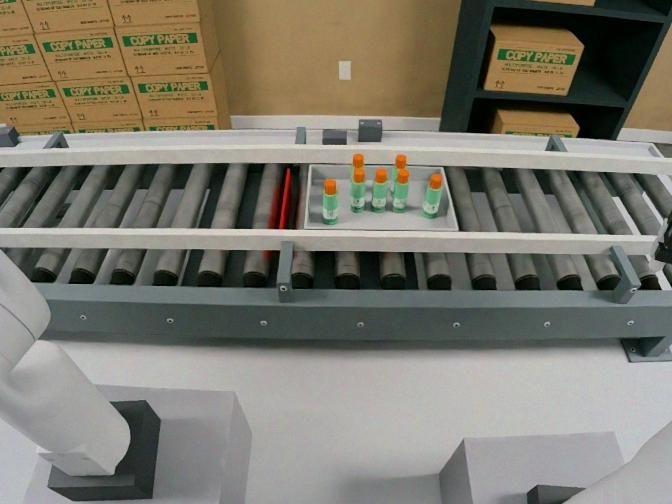

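Request:
{"fn": "move", "kwargs": {"arm3": {"joints":{"joint1_rad":0.2749,"joint2_rad":0.7732,"joint4_rad":0.9570,"joint6_rad":1.4114,"joint7_rad":-1.2419},"min_time_s":4}, "arm4": {"joints":{"joint1_rad":-0.0418,"joint2_rad":0.5801,"joint4_rad":1.5809,"joint6_rad":0.9806,"joint7_rad":1.3710},"min_time_s":4}}}

Request:
{"fn": "move", "kwargs": {"arm3": {"joints":{"joint1_rad":0.2767,"joint2_rad":0.6107,"joint4_rad":1.2620,"joint6_rad":1.2689,"joint7_rad":-1.2402},"min_time_s":4}, "arm4": {"joints":{"joint1_rad":-0.1161,"joint2_rad":0.4739,"joint4_rad":1.7757,"joint6_rad":0.8920,"joint7_rad":1.2967},"min_time_s":4}, "cameras": ["cam_stand","cam_stand_end"]}}

Request:
{"fn": "move", "kwargs": {"arm3": {"joints":{"joint1_rad":0.2778,"joint2_rad":0.4670,"joint4_rad":1.5104,"joint6_rad":1.1642,"joint7_rad":-1.2390},"min_time_s":4}, "arm4": {"joints":{"joint1_rad":-0.2085,"joint2_rad":0.3744,"joint4_rad":1.9474,"joint6_rad":0.8198,"joint7_rad":1.2044},"min_time_s":4}}}

Request:
{"fn": "move", "kwargs": {"arm3": {"joints":{"joint1_rad":0.2800,"joint2_rad":0.3313,"joint4_rad":1.7243,"joint6_rad":1.0860,"joint7_rad":-1.2368},"min_time_s":4}, "arm4": {"joints":{"joint1_rad":-0.3284,"joint2_rad":0.2819,"joint4_rad":2.0964,"joint6_rad":0.7633,"joint7_rad":1.0844},"min_time_s":4}}}

Request:
{"fn": "move", "kwargs": {"arm3": {"joints":{"joint1_rad":0.2830,"joint2_rad":0.1959,"joint4_rad":1.9135,"joint6_rad":1.0322,"joint7_rad":-1.2338},"min_time_s":4}, "arm4": {"joints":{"joint1_rad":-0.4855,"joint2_rad":0.1966,"joint4_rad":2.2212,"joint6_rad":0.7238,"joint7_rad":0.9273},"min_time_s":4}, "cameras": ["cam_stand","cam_stand_end"]}}

Scene clock: 1018.17 s.
Joint torques (N m): arm1=[0.32 -8.61 -1.41 -6.45 -0.17 -0.25 -0.11] | arm2=[0.34 -12.23 -0.1 -9.23 -0.19 -0.1 -0.04] | arm3=[9.09 -26.75 8.39 -13.13 6.12 -1.96 0.33] | arm4=[-7.88 -21.6 -9.88 -11.75 -5.39 -1.69 -0.61]
Motor temperatures (°C): arm1=[30 31 30 31 38 34 35] | arm2=[34 32 27 32 35 31 37] | arm3=[31 35 30 34 38 37 40] | arm4=[28 34 31 31 39 41 38]
Flange force (N): arm1=[-1.6 1.5 -1.1] | arm2=[0.1 -2.2 4.7] | arm3=[-1.7 -17.3 8.4] | arm4=[3.4 -18.0 7.0]
move: arm3 done; arm4 done
Joint velocities: within noise
arm1: as last shown
arm2.joint_positions: joint1_rad=+0.347 joint2_rad=+0.189 joint3_rad=+0.000 joint4_rad=+1.825 joint5_rad=+0.000 joint6_rad=+1.128 joint7_rad=+0.000 hand_index_mcp=+0.754 hand_index_abd=-0.122 hand_index_pip=+0.578 hand_index_dip=+0.697 hand_middle_mcp=-0.462 hand_middle_abd=+0.000 hand_middle_pip=-0.295 hand_middle_dip=+0.693 hand_ring_mcp=+0.753 hand_ring_abd=+0.120 hand_ring_pip=+0.578 hand_ring_dip=+0.698 hand_thumb_cmc=-0.619 hand_thumb_axl=+0.677 hand_thumb_mcp=-0.002 hand_thumb_ipl=-0.065 hand_current_limit=+0.400 hand_speed=-0.800
arm2.joint_status: not commanded
arm2.hand_state: goal,goal,goal,goal,goal,goal,goal,goal,goal,goal,goal,goal,goal,goal,goal,goal
arm2.index_mcp_current_ma: 0
arm2.index_abd_current_ma: 0
arm2.index_pip_current_ma: 0
arm2.index_dip_current_ma: 0
arm2.middle_mcp_current_ma: 8
arm2.middle_abd_current_ma: 0
arm2.middle_pip_current_ma: 1
arm2.middle_dip_current_ma: 0
arm2.ring_mcp_current_ma: 0
arm2.ring_abd_current_ma: 0
arm2.ring_pip_current_ma: 0
arm2.ring_dip_current_ma: 0
arm2.thumb_cmc_current_ma: 0
arm2.thumb_axl_current_ma: 0
arm2.thumb_mcp_current_ma: 0
arm2.thumb_ipl_current_ma: 0
arm2.hand_goal_index_mcp: 0.754
arm2.hand_goal_index_abd: -0.120
arm2.hand_goal_index_pip: 0.576
arm2.hand_goal_index_dip: 0.696
arm2.hand_goal_middle_mcp: -0.480
arm2.hand_goal_middle_abd: 0.000
arm2.hand_goal_middle_pip: -0.300
arm2.hand_goal_middle_dip: 0.690
arm2.hand_goal_ring_mcp: 0.754
arm2.hand_goal_ring_abd: 0.120
arm2.hand_goal_ring_pip: 0.576
arm2.hand_goal_ring_dip: 0.696
arm2.hand_goal_thumb_cmc: -0.620
arm2.hand_goal_thumb_axl: 0.678
arm2.hand_goal_thumb_mcp: 0.000
arm2.hand_goal_thumb_ipl: -0.066
arm2.hand: x=+0.3093 y=-0.5429 z=+1.2312 quat_wxyz=(+0.005, +0.855, +0.518, -0.006) (m; scene frame)
arm3.joint_positions: joint1_rad=+0.275 joint2_rad=+0.773 joint3_rad=+0.000 joint4_rad=+0.957 joint5_rad=+0.000 joint6_rad=+1.411 joint7_rad=-1.242 hand_index_mcp=+0.767 hand_index_abd=+0.000 hand_index_pip=+0.580 hand_index_dip=+0.687 hand_middle_mcp=+0.763 hand_middle_abd=-0.001 hand_middle_pip=+0.581 hand_middle_dip=+0.691 hand_ring_mcp=+0.762 hand_ring_abd=-0.001 hand_ring_pip=+0.583 hand_ring_dip=+0.685 hand_thumb_cmc=+0.714 hand_thumb_axl=+0.677 hand_thumb_mcp=+0.223 hand_thumb_ipl=+0.168 hand_current_limit=+0.750 hand_speed=-0.850
arm3.joint_status: all done
arm3.hand_state: blocked,goal,blocked,blocked,blocked,goal,blocked,blocked,blocked,goal,blocked,blocked,goal,goal,goal,goal
arm3.index_mcp_current_ma: 481
arm3.index_abd_current_ma: 0
arm3.index_pip_current_ma: 167
arm3.index_dip_current_ma: 44
arm3.middle_mcp_current_ma: 481
arm3.middle_abd_current_ma: 0
arm3.middle_pip_current_ma: 170
arm3.middle_dip_current_ma: 52
arm3.ring_mcp_current_ma: 481
arm3.ring_abd_current_ma: 0
arm3.ring_pip_current_ma: 177
arm3.ring_dip_current_ma: 40
arm3.thumb_cmc_current_ma: 0
arm3.thumb_axl_current_ma: 0
arm3.thumb_mcp_current_ma: -2
arm3.thumb_ipl_current_ma: 0
arm3.hand_goal_index_mcp: 0.546
arm3.hand_goal_index_abd: 0.000
arm3.hand_goal_index_pip: 0.508
arm3.hand_goal_index_dip: 0.658
arm3.hand_goal_middle_mcp: 0.546
arm3.hand_goal_middle_abd: 0.000
arm3.hand_goal_middle_pip: 0.508
arm3.hand_goal_middle_dip: 0.658
arm3.hand_goal_ring_mcp: 0.546
arm3.hand_goal_ring_abd: 0.000
arm3.hand_goal_ring_pip: 0.508
arm3.hand_goal_ring_dip: 0.658
arm3.hand_goal_thumb_cmc: 0.714
arm3.hand_goal_thumb_axl: 0.678
arm3.hand_goal_thumb_mcp: 0.226
arm3.hand_goal_thumb_ipl: 0.168
arm3.hand: x=+0.4763 y=+1.5722 z=+1.1784 quat_wxyz=(+0.001, +1.000, +0.000, +0.002) (m; scene frame)
arm4.joint_positions: joint1_rad=-0.042 joint2_rad=+0.580 joint3_rad=+0.000 joint4_rad=+1.581 joint5_rad=+0.000 joint6_rad=+0.981 joint7_rad=+1.371 hand_index_mcp=+0.713 hand_index_abd=-0.001 hand_index_pip=+0.591 hand_index_dip=+0.688 hand_middle_mcp=+0.715 hand_middle_abd=-0.001 hand_middle_pip=+0.584 hand_middle_dip=+0.684 hand_ring_mcp=+0.715 hand_ring_abd=-0.001 hand_ring_pip=+0.580 hand_ring_dip=+0.685 hand_thumb_cmc=+0.714 hand_thumb_axl=+0.677 hand_thumb_mcp=+0.223 hand_thumb_ipl=+0.168 hand_current_limit=+0.750 hand_speed=-0.850
arm4.joint_status: all done
arm4.hand_state: blocked,goal,blocked,blocked,blocked,goal,blocked,blocked,blocked,goal,blocked,blocked,goal,goal,goal,goal
arm4.index_mcp_current_ma: 481
arm4.index_abd_current_ma: 0
arm4.index_pip_current_ma: 147
arm4.index_dip_current_ma: 26
arm4.middle_mcp_current_ma: 481
arm4.middle_abd_current_ma: 0
arm4.middle_pip_current_ma: 126
arm4.middle_dip_current_ma: 21
arm4.ring_mcp_current_ma: 481
arm4.ring_abd_current_ma: 0
arm4.ring_pip_current_ma: 113
arm4.ring_dip_current_ma: 21
arm4.thumb_cmc_current_ma: 0
arm4.thumb_axl_current_ma: 0
arm4.thumb_mcp_current_ma: -1
arm4.thumb_ipl_current_ma: 0
arm4.hand_goal_index_mcp: 0.546
arm4.hand_goal_index_abd: 0.000
arm4.hand_goal_index_pip: 0.508
arm4.hand_goal_index_dip: 0.658
arm4.hand_goal_middle_mcp: 0.546
arm4.hand_goal_middle_abd: 0.000
arm4.hand_goal_middle_pip: 0.508
arm4.hand_goal_middle_dip: 0.658
arm4.hand_goal_ring_mcp: 0.546
arm4.hand_goal_ring_abd: 0.000
arm4.hand_goal_ring_pip: 0.508
arm4.hand_goal_ring_dip: 0.658
arm4.hand_goal_thumb_cmc: 0.714
arm4.hand_goal_thumb_axl: 0.678
arm4.hand_goal_thumb_mcp: 0.226
arm4.hand_goal_thumb_ipl: 0.168
arm4.hand: x=+0.5235 y=+1.4055 z=+1.1781 quat_wxyz=(-0.002, +0.000, +1.000, +0.002) (m; scene frame)
pictures: none

Scene clock: 1022.47 s.
Joint torques (N m): arm1=[0.26 -8.59 -1.4 -6.48 -0.18 -0.24 -0.1] | arm2=[0.33 -12.2 -0.11 -9.21 -0.19 -0.08 -0.02] | arm3=[9.33 -23.71 9.57 -13.59 6.9 -2.43 0.38] | arm4=[-8.21 -19.38 -10.41 -12.11 -5.79 -2.34 -0.6]
Motor temperatures (°C): arm1=[30 31 30 31 38 34 35] | arm2=[34 32 27 32 35 31 37] | arm3=[31 35 30 34 38 37 40] | arm4=[28 34 31 31 39 41 38]
Flange force (N): arm1=[-1.7 1.4 -1.1] | arm2=[0.1 -2.2 4.6] | arm3=[-1.7 -19.9 8.2] | arm4=[2.1 -21.3 6.8]
move: arm3 done; arm4 done
Joint velocities: within noise
arm1, arm2: as last shown
arm3.joint_positions: joint1_rad=+0.277 joint2_rad=+0.611 joint3_rad=+0.000 joint4_rad=+1.262 joint5_rad=+0.000 joint6_rad=+1.269 joint7_rad=-1.240 hand_index_mcp=+0.767 hand_index_abd=+0.000 hand_index_pip=+0.580 hand_index_dip=+0.687 hand_middle_mcp=+0.766 hand_middle_abd=-0.001 hand_middle_pip=+0.581 hand_middle_dip=+0.691 hand_ring_mcp=+0.768 hand_ring_abd=-0.001 hand_ring_pip=+0.583 hand_ring_dip=+0.685 hand_thumb_cmc=+0.714 hand_thumb_axl=+0.677 hand_thumb_mcp=+0.223 hand_thumb_ipl=+0.168 hand_current_limit=+0.750 hand_speed=-0.850
arm3.joint_status: all done
arm3.hand_state: blocked,goal,blocked,blocked,blocked,goal,blocked,blocked,blocked,goal,blocked,blocked,goal,goal,goal,goal
arm3.index_mcp_current_ma: 481
arm3.index_abd_current_ma: 0
arm3.index_pip_current_ma: 167
arm3.index_dip_current_ma: 44
arm3.middle_mcp_current_ma: 481
arm3.middle_abd_current_ma: 0
arm3.middle_pip_current_ma: 170
arm3.middle_dip_current_ma: 53
arm3.ring_mcp_current_ma: 481
arm3.ring_abd_current_ma: 0
arm3.ring_pip_current_ma: 177
arm3.ring_dip_current_ma: 40
arm3.thumb_cmc_current_ma: 0
arm3.thumb_axl_current_ma: 0
arm3.thumb_mcp_current_ma: -2
arm3.thumb_ipl_current_ma: 0
arm3.hand_goal_index_mcp: 0.546
arm3.hand_goal_index_abd: 0.000
arm3.hand_goal_index_pip: 0.508
arm3.hand_goal_index_dip: 0.658
arm3.hand_goal_middle_mcp: 0.546
arm3.hand_goal_middle_abd: 0.000
arm3.hand_goal_middle_pip: 0.508
arm3.hand_goal_middle_dip: 0.658
arm3.hand_goal_ring_mcp: 0.546
arm3.hand_goal_ring_abd: 0.000
arm3.hand_goal_ring_pip: 0.508
arm3.hand_goal_ring_dip: 0.658
arm3.hand_goal_thumb_cmc: 0.714
arm3.hand_goal_thumb_axl: 0.678
arm3.hand_goal_thumb_mcp: 0.226
arm3.hand_goal_thumb_ipl: 0.168
arm3.hand: x=+0.4165 y=+1.5915 z=+1.1781 quat_wxyz=(+0.001, +1.000, +0.000, +0.002) (m; scene frame)
arm4.joint_positions: joint1_rad=-0.116 joint2_rad=+0.474 joint3_rad=+0.000 joint4_rad=+1.776 joint5_rad=+0.000 joint6_rad=+0.892 joint7_rad=+1.297 hand_index_mcp=+0.713 hand_index_abd=-0.001 hand_index_pip=+0.591 hand_index_dip=+0.688 hand_middle_mcp=+0.715 hand_middle_abd=-0.001 hand_middle_pip=+0.584 hand_middle_dip=+0.684 hand_ring_mcp=+0.715 hand_ring_abd=-0.001 hand_ring_pip=+0.580 hand_ring_dip=+0.685 hand_thumb_cmc=+0.714 hand_thumb_axl=+0.677 hand_thumb_mcp=+0.223 hand_thumb_ipl=+0.168 hand_current_limit=+0.750 hand_speed=-0.850
arm4.joint_status: all done
arm4.hand_state: blocked,goal,blocked,blocked,blocked,goal,blocked,blocked,blocked,goal,blocked,blocked,goal,goal,goal,goal
arm4.index_mcp_current_ma: 481
arm4.index_abd_current_ma: 0
arm4.index_pip_current_ma: 147
arm4.index_dip_current_ma: 26
arm4.middle_mcp_current_ma: 481
arm4.middle_abd_current_ma: 0
arm4.middle_pip_current_ma: 126
arm4.middle_dip_current_ma: 21
arm4.ring_mcp_current_ma: 481
arm4.ring_abd_current_ma: 0
arm4.ring_pip_current_ma: 113
arm4.ring_dip_current_ma: 22
arm4.thumb_cmc_current_ma: 0
arm4.thumb_axl_current_ma: 0
arm4.thumb_mcp_current_ma: -1
arm4.thumb_ipl_current_ma: 0
arm4.hand_goal_index_mcp: 0.546
arm4.hand_goal_index_abd: 0.000
arm4.hand_goal_index_pip: 0.508
arm4.hand_goal_index_dip: 0.658
arm4.hand_goal_middle_mcp: 0.546
arm4.hand_goal_middle_abd: 0.000
arm4.hand_goal_middle_pip: 0.508
arm4.hand_goal_middle_dip: 0.658
arm4.hand_goal_ring_mcp: 0.546
arm4.hand_goal_ring_abd: 0.000
arm4.hand_goal_ring_pip: 0.508
arm4.hand_goal_ring_dip: 0.658
arm4.hand_goal_thumb_cmc: 0.714
arm4.hand_goal_thumb_axl: 0.678
arm4.hand_goal_thumb_mcp: 0.226
arm4.hand_goal_thumb_ipl: 0.168
arm4.hand: x=+0.4637 y=+1.4265 z=+1.1783 quat_wxyz=(-0.002, +0.000, +1.000, +0.002) (m; scene frame)
pictures: cam_stand, cam_stand_end

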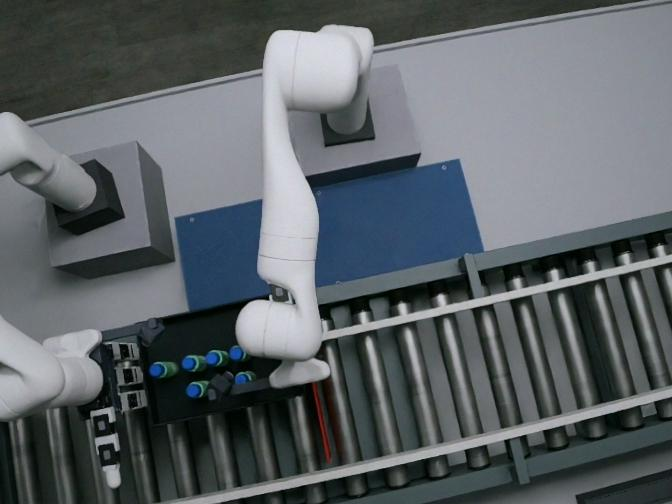

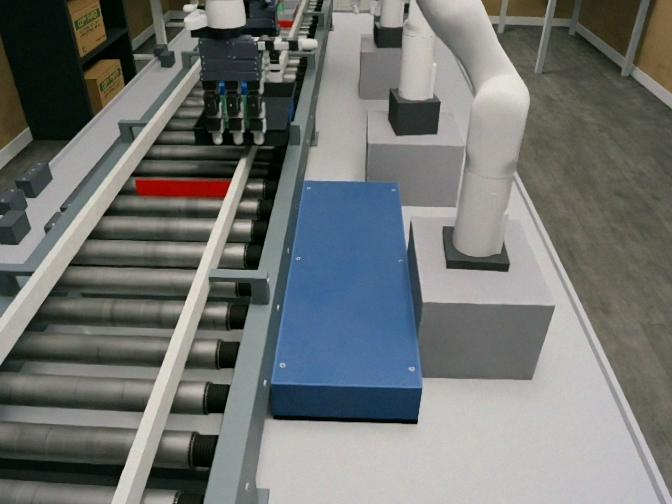

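Scene clock: 1026.77 s.
Joint torques (N m): arm1=[0.27 -8.61 -1.42 -6.53 -0.17 -0.25 -0.14] | arm2=[0.34 -12.22 -0.13 -9.19 -0.21 -0.08 -0.01] | arm3=[7.65 -20.34 8.11 -13.3 6.19 -2.32 0.38] | arm4=[-6.64 -17.28 -8.71 -12.56 -5.02 -2.8 -0.57]
Motor temperatures (°C): arm1=[30 31 30 31 38 34 35] | arm2=[34 32 27 32 35 31 37] | arm3=[31 35 30 34 38 37 40] | arm4=[29 34 31 31 39 42 38]
Flange force (N): arm1=[-1.9 1.3 -1.0] | arm2=[0.1 -2.1 4.6] | arm3=[-2.1 -18.9 8.1] | arm4=[1.7 -20.6 7.2]
move: arm3 done; arm4 done
Joint velocities: within noise
arm1, arm2: as last shown
arm3.joint_positions: joint1_rad=+0.278 joint2_rad=+0.467 joint3_rad=+0.000 joint4_rad=+1.510 joint5_rad=+0.000 joint6_rad=+1.164 joint7_rad=-1.239 hand_index_mcp=+0.770 hand_index_abd=+0.000 hand_index_pip=+0.580 hand_index_dip=+0.687 hand_middle_mcp=+0.770 hand_middle_abd=-0.001 hand_middle_pip=+0.581 hand_middle_dip=+0.691 hand_ring_mcp=+0.773 hand_ring_abd=-0.001 hand_ring_pip=+0.583 hand_ring_dip=+0.685 hand_thumb_cmc=+0.714 hand_thumb_axl=+0.677 hand_thumb_mcp=+0.223 hand_thumb_ipl=+0.168 hand_current_limit=+0.750 hand_speed=-0.850
arm3.joint_status: all done
arm3.hand_state: blocked,goal,blocked,blocked,blocked,goal,blocked,blocked,blocked,goal,blocked,blocked,goal,goal,goal,goal
arm3.index_mcp_current_ma: 481
arm3.index_abd_current_ma: 0
arm3.index_pip_current_ma: 167
arm3.index_dip_current_ma: 44
arm3.middle_mcp_current_ma: 481
arm3.middle_abd_current_ma: 0
arm3.middle_pip_current_ma: 170
arm3.middle_dip_current_ma: 53
arm3.ring_mcp_current_ma: 481
arm3.ring_abd_current_ma: 0
arm3.ring_pip_current_ma: 177
arm3.ring_dip_current_ma: 40
arm3.thumb_cmc_current_ma: 0
arm3.thumb_axl_current_ma: 0
arm3.thumb_mcp_current_ma: -2
arm3.thumb_ipl_current_ma: 0
arm3.hand_goal_index_mcp: 0.546
arm3.hand_goal_index_abd: 0.000
arm3.hand_goal_index_pip: 0.508
arm3.hand_goal_index_dip: 0.658
arm3.hand_goal_middle_mcp: 0.546
arm3.hand_goal_middle_abd: 0.000
arm3.hand_goal_middle_pip: 0.508
arm3.hand_goal_middle_dip: 0.658
arm3.hand_goal_ring_mcp: 0.546
arm3.hand_goal_ring_abd: 0.000
arm3.hand_goal_ring_pip: 0.508
arm3.hand_goal_ring_dip: 0.658
arm3.hand_goal_thumb_cmc: 0.714
arm3.hand_goal_thumb_axl: 0.678
arm3.hand_goal_thumb_mcp: 0.226
arm3.hand_goal_thumb_ipl: 0.168
arm3.hand: x=+0.3564 y=+1.6115 z=+1.1780 quat_wxyz=(+0.001, +1.000, +0.000, +0.002) (m; scene frame)
arm4.joint_positions: joint1_rad=-0.208 joint2_rad=+0.374 joint3_rad=+0.000 joint4_rad=+1.947 joint5_rad=+0.000 joint6_rad=+0.820 joint7_rad=+1.204 hand_index_mcp=+0.713 hand_index_abd=-0.001 hand_index_pip=+0.591 hand_index_dip=+0.688 hand_middle_mcp=+0.715 hand_middle_abd=-0.001 hand_middle_pip=+0.585 hand_middle_dip=+0.685 hand_ring_mcp=+0.715 hand_ring_abd=-0.001 hand_ring_pip=+0.581 hand_ring_dip=+0.686 hand_thumb_cmc=+0.714 hand_thumb_axl=+0.677 hand_thumb_mcp=+0.223 hand_thumb_ipl=+0.168 hand_current_limit=+0.750 hand_speed=-0.850
arm4.joint_status: all done
arm4.hand_state: blocked,goal,blocked,blocked,blocked,goal,blocked,blocked,blocked,goal,blocked,blocked,goal,goal,goal,goal
arm4.index_mcp_current_ma: 481
arm4.index_abd_current_ma: 0
arm4.index_pip_current_ma: 147
arm4.index_dip_current_ma: 26
arm4.middle_mcp_current_ma: 481
arm4.middle_abd_current_ma: 0
arm4.middle_pip_current_ma: 127
arm4.middle_dip_current_ma: 21
arm4.ring_mcp_current_ma: 481
arm4.ring_abd_current_ma: 0
arm4.ring_pip_current_ma: 116
arm4.ring_dip_current_ma: 22
arm4.thumb_cmc_current_ma: 0
arm4.thumb_axl_current_ma: 0
arm4.thumb_mcp_current_ma: -1
arm4.thumb_ipl_current_ma: 0
arm4.hand_goal_index_mcp: 0.546
arm4.hand_goal_index_abd: 0.000
arm4.hand_goal_index_pip: 0.508
arm4.hand_goal_index_dip: 0.658
arm4.hand_goal_middle_mcp: 0.546
arm4.hand_goal_middle_abd: 0.000
arm4.hand_goal_middle_pip: 0.508
arm4.hand_goal_middle_dip: 0.658
arm4.hand_goal_ring_mcp: 0.546
arm4.hand_goal_ring_abd: 0.000
arm4.hand_goal_ring_pip: 0.508
arm4.hand_goal_ring_dip: 0.658
arm4.hand_goal_thumb_cmc: 0.714
arm4.hand_goal_thumb_axl: 0.678
arm4.hand_goal_thumb_mcp: 0.226
arm4.hand_goal_thumb_ipl: 0.168
arm4.hand: x=+0.4037 y=+1.4465 z=+1.1787 quat_wxyz=(-0.002, +0.000, +1.000, +0.002) (m; scene frame)
pictures: none

Scene clock: 1031.07 s.
Joint torques (N m): arm1=[0.28 -8.67 -1.44 -6.51 -0.17 -0.25 -0.13] | arm2=[0.35 -12.22 -0.11 -9.2 -0.2 -0.07 -0.01] | arm3=[6.35 -17.1 6.96 -12.91 5.84 -2.29 0.4] | arm4=[-5.35 -15.35 -7.3 -13.27 -4.33 -3.57 -0.64]
Motor temperatures (°C): arm1=[30 30 30 31 38 34 35] | arm2=[34 32 27 32 35 31 37] | arm3=[31 35 30 34 38 37 40] | arm4=[29 34 31 31 39 42 38]
Flange force (N): arm1=[-1.8 1.5 -0.9] | arm2=[0.2 -2.1 4.7] | arm3=[-1.7 -18.2 7.7] | arm4=[0.6 -20.7 7.1]
move: arm3 done; arm4 done
Joint velocities: within noise
arm1, arm2: as last shown
arm3.joint_positions: joint1_rad=+0.280 joint2_rad=+0.331 joint3_rad=+0.000 joint4_rad=+1.724 joint5_rad=+0.000 joint6_rad=+1.086 joint7_rad=-1.237 hand_index_mcp=+0.772 hand_index_abd=+0.000 hand_index_pip=+0.580 hand_index_dip=+0.687 hand_middle_mcp=+0.773 hand_middle_abd=-0.001 hand_middle_pip=+0.581 hand_middle_dip=+0.691 hand_ring_mcp=+0.777 hand_ring_abd=-0.001 hand_ring_pip=+0.583 hand_ring_dip=+0.685 hand_thumb_cmc=+0.714 hand_thumb_axl=+0.677 hand_thumb_mcp=+0.223 hand_thumb_ipl=+0.168 hand_current_limit=+0.750 hand_speed=-0.850
arm3.joint_status: all done
arm3.hand_state: blocked,goal,blocked,blocked,blocked,goal,blocked,blocked,blocked,goal,blocked,blocked,goal,goal,goal,goal
arm3.index_mcp_current_ma: 481
arm3.index_abd_current_ma: 0
arm3.index_pip_current_ma: 167
arm3.index_dip_current_ma: 44
arm3.middle_mcp_current_ma: 481
arm3.middle_abd_current_ma: 0
arm3.middle_pip_current_ma: 170
arm3.middle_dip_current_ma: 53
arm3.ring_mcp_current_ma: 481
arm3.ring_abd_current_ma: 0
arm3.ring_pip_current_ma: 177
arm3.ring_dip_current_ma: 40
arm3.thumb_cmc_current_ma: 0
arm3.thumb_axl_current_ma: 0
arm3.thumb_mcp_current_ma: -2
arm3.thumb_ipl_current_ma: 0
arm3.hand_goal_index_mcp: 0.546
arm3.hand_goal_index_abd: 0.000
arm3.hand_goal_index_pip: 0.508
arm3.hand_goal_index_dip: 0.658
arm3.hand_goal_middle_mcp: 0.546
arm3.hand_goal_middle_abd: 0.000
arm3.hand_goal_middle_pip: 0.508
arm3.hand_goal_middle_dip: 0.658
arm3.hand_goal_ring_mcp: 0.546
arm3.hand_goal_ring_abd: 0.000
arm3.hand_goal_ring_pip: 0.508
arm3.hand_goal_ring_dip: 0.658
arm3.hand_goal_thumb_cmc: 0.714
arm3.hand_goal_thumb_axl: 0.678
arm3.hand_goal_thumb_mcp: 0.226
arm3.hand_goal_thumb_ipl: 0.168
arm3.hand: x=+0.2964 y=+1.6312 z=+1.1777 quat_wxyz=(+0.001, +1.000, +0.000, +0.002) (m; scene frame)
arm4.joint_positions: joint1_rad=-0.328 joint2_rad=+0.282 joint3_rad=+0.000 joint4_rad=+2.096 joint5_rad=+0.000 joint6_rad=+0.763 joint7_rad=+1.084 hand_index_mcp=+0.713 hand_index_abd=-0.001 hand_index_pip=+0.591 hand_index_dip=+0.688 hand_middle_mcp=+0.715 hand_middle_abd=-0.001 hand_middle_pip=+0.585 hand_middle_dip=+0.685 hand_ring_mcp=+0.715 hand_ring_abd=-0.001 hand_ring_pip=+0.581 hand_ring_dip=+0.686 hand_thumb_cmc=+0.714 hand_thumb_axl=+0.677 hand_thumb_mcp=+0.223 hand_thumb_ipl=+0.168 hand_current_limit=+0.750 hand_speed=-0.850
arm4.joint_status: all done
arm4.hand_state: blocked,goal,blocked,blocked,blocked,goal,blocked,blocked,blocked,goal,blocked,blocked,goal,goal,goal,goal
arm4.index_mcp_current_ma: 481
arm4.index_abd_current_ma: 0
arm4.index_pip_current_ma: 147
arm4.index_dip_current_ma: 26
arm4.middle_mcp_current_ma: 481
arm4.middle_abd_current_ma: 0
arm4.middle_pip_current_ma: 128
arm4.middle_dip_current_ma: 21
arm4.ring_mcp_current_ma: 481
arm4.ring_abd_current_ma: 0
arm4.ring_pip_current_ma: 117
arm4.ring_dip_current_ma: 22
arm4.thumb_cmc_current_ma: 0
arm4.thumb_axl_current_ma: 0
arm4.thumb_mcp_current_ma: -1
arm4.thumb_ipl_current_ma: 0
arm4.hand_goal_index_mcp: 0.546
arm4.hand_goal_index_abd: 0.000
arm4.hand_goal_index_pip: 0.508
arm4.hand_goal_index_dip: 0.658
arm4.hand_goal_middle_mcp: 0.546
arm4.hand_goal_middle_abd: 0.000
arm4.hand_goal_middle_pip: 0.508
arm4.hand_goal_middle_dip: 0.658
arm4.hand_goal_ring_mcp: 0.546
arm4.hand_goal_ring_abd: 0.000
arm4.hand_goal_ring_pip: 0.508
arm4.hand_goal_ring_dip: 0.658
arm4.hand_goal_thumb_cmc: 0.714
arm4.hand_goal_thumb_axl: 0.678
arm4.hand_goal_thumb_mcp: 0.226
arm4.hand_goal_thumb_ipl: 0.168
arm4.hand: x=+0.3438 y=+1.4666 z=+1.1789 quat_wxyz=(-0.002, +0.000, +1.000, +0.002) (m; scene frame)
pictures: none

Scene clock: 1035.37 s.
Joint torques (N m): arm1=[0.31 -8.56 -1.41 -6.45 -0.21 -0.22 -0.11] | arm2=[0.35 -12.19 -0.14 -9.2 -0.21 -0.09 -0.03] | arm3=[4.99 -13.87 5.58 -12.55 5.35 -2.14 0.41] | arm4=[-4.01 -13.61 -5.79 -14.22 -3.58 -4.25 -0.62]
Motor temperatures (°C): arm1=[30 30 30 31 38 34 35] | arm2=[34 32 27 32 35 31 37] | arm3=[31 35 30 34 38 37 40] | arm4=[29 34 31 31 39 42 38]
Flange force (N): arm1=[-1.7 1.4 -1.1] | arm2=[0.1 -2.2 4.6] | arm3=[-1.5 -17.4 7.8] | arm4=[-0.2 -20.3 7.3]
move: arm3 done; arm4 done
Joint velocities: within noise
arm1, arm2: as last shown
arm3.joint_positions: joint1_rad=+0.283 joint2_rad=+0.196 joint3_rad=+0.000 joint4_rad=+1.914 joint5_rad=+0.000 joint6_rad=+1.032 joint7_rad=-1.234 hand_index_mcp=+0.774 hand_index_abd=+0.000 hand_index_pip=+0.580 hand_index_dip=+0.687 hand_middle_mcp=+0.776 hand_middle_abd=-0.001 hand_middle_pip=+0.581 hand_middle_dip=+0.691 hand_ring_mcp=+0.781 hand_ring_abd=-0.001 hand_ring_pip=+0.583 hand_ring_dip=+0.685 hand_thumb_cmc=+0.714 hand_thumb_axl=+0.677 hand_thumb_mcp=+0.223 hand_thumb_ipl=+0.168 hand_current_limit=+0.750 hand_speed=-0.850
arm3.joint_status: all done
arm3.hand_state: blocked,goal,blocked,blocked,blocked,goal,blocked,blocked,blocked,goal,blocked,blocked,goal,goal,goal,goal
arm3.index_mcp_current_ma: 481
arm3.index_abd_current_ma: 0
arm3.index_pip_current_ma: 168
arm3.index_dip_current_ma: 45
arm3.middle_mcp_current_ma: 481
arm3.middle_abd_current_ma: 0
arm3.middle_pip_current_ma: 170
arm3.middle_dip_current_ma: 53
arm3.ring_mcp_current_ma: 481
arm3.ring_abd_current_ma: 0
arm3.ring_pip_current_ma: 177
arm3.ring_dip_current_ma: 40
arm3.thumb_cmc_current_ma: 0
arm3.thumb_axl_current_ma: 0
arm3.thumb_mcp_current_ma: -2
arm3.thumb_ipl_current_ma: 0
arm3.hand_goal_index_mcp: 0.546
arm3.hand_goal_index_abd: 0.000
arm3.hand_goal_index_pip: 0.508
arm3.hand_goal_index_dip: 0.658
arm3.hand_goal_middle_mcp: 0.546
arm3.hand_goal_middle_abd: 0.000
arm3.hand_goal_middle_pip: 0.508
arm3.hand_goal_middle_dip: 0.658
arm3.hand_goal_ring_mcp: 0.546
arm3.hand_goal_ring_abd: 0.000
arm3.hand_goal_ring_pip: 0.508
arm3.hand_goal_ring_dip: 0.658
arm3.hand_goal_thumb_cmc: 0.714
arm3.hand_goal_thumb_axl: 0.678
arm3.hand_goal_thumb_mcp: 0.226
arm3.hand_goal_thumb_ipl: 0.168
arm3.hand: x=+0.2362 y=+1.6510 z=+1.1775 quat_wxyz=(+0.001, +1.000, +0.000, +0.002) (m; scene frame)
arm4.joint_positions: joint1_rad=-0.485 joint2_rad=+0.197 joint3_rad=+0.000 joint4_rad=+2.221 joint5_rad=+0.000 joint6_rad=+0.724 joint7_rad=+0.927 hand_index_mcp=+0.713 hand_index_abd=-0.001 hand_index_pip=+0.591 hand_index_dip=+0.688 hand_middle_mcp=+0.715 hand_middle_abd=-0.001 hand_middle_pip=+0.585 hand_middle_dip=+0.685 hand_ring_mcp=+0.715 hand_ring_abd=-0.001 hand_ring_pip=+0.582 hand_ring_dip=+0.686 hand_thumb_cmc=+0.714 hand_thumb_axl=+0.677 hand_thumb_mcp=+0.223 hand_thumb_ipl=+0.168 hand_current_limit=+0.750 hand_speed=-0.850
arm4.joint_status: all done
arm4.hand_state: blocked,goal,blocked,blocked,blocked,goal,blocked,blocked,blocked,goal,blocked,blocked,goal,goal,goal,goal
arm4.index_mcp_current_ma: 481
arm4.index_abd_current_ma: 0
arm4.index_pip_current_ma: 147
arm4.index_dip_current_ma: 26
arm4.middle_mcp_current_ma: 481
arm4.middle_abd_current_ma: 0
arm4.middle_pip_current_ma: 128
arm4.middle_dip_current_ma: 21
arm4.ring_mcp_current_ma: 481
arm4.ring_abd_current_ma: 0
arm4.ring_pip_current_ma: 119
arm4.ring_dip_current_ma: 22
arm4.thumb_cmc_current_ma: 0
arm4.thumb_axl_current_ma: 0
arm4.thumb_mcp_current_ma: -1
arm4.thumb_ipl_current_ma: 0
arm4.hand_goal_index_mcp: 0.546
arm4.hand_goal_index_abd: 0.000
arm4.hand_goal_index_pip: 0.508
arm4.hand_goal_index_dip: 0.658
arm4.hand_goal_middle_mcp: 0.546
arm4.hand_goal_middle_abd: 0.000
arm4.hand_goal_middle_pip: 0.508
arm4.hand_goal_middle_dip: 0.658
arm4.hand_goal_ring_mcp: 0.546
arm4.hand_goal_ring_abd: 0.000
arm4.hand_goal_ring_pip: 0.508
arm4.hand_goal_ring_dip: 0.658
arm4.hand_goal_thumb_cmc: 0.714
arm4.hand_goal_thumb_axl: 0.678
arm4.hand_goal_thumb_mcp: 0.226
arm4.hand_goal_thumb_ipl: 0.168
arm4.hand: x=+0.2839 y=+1.4867 z=+1.1792 quat_wxyz=(-0.002, +0.000, +1.000, +0.002) (m; scene frame)
pictures: cam_stand, cam_stand_end

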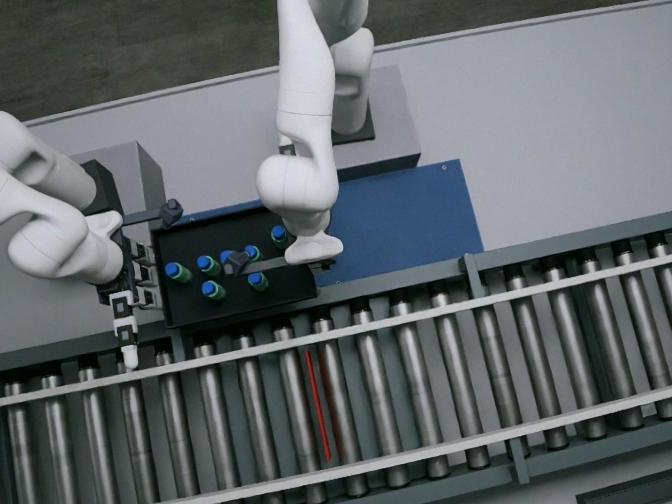

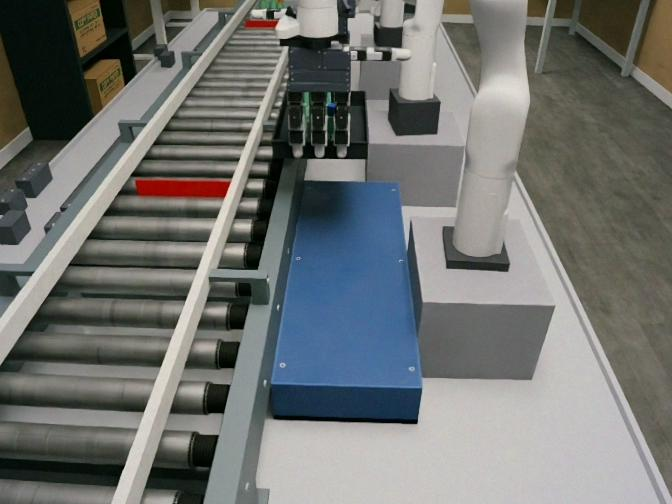

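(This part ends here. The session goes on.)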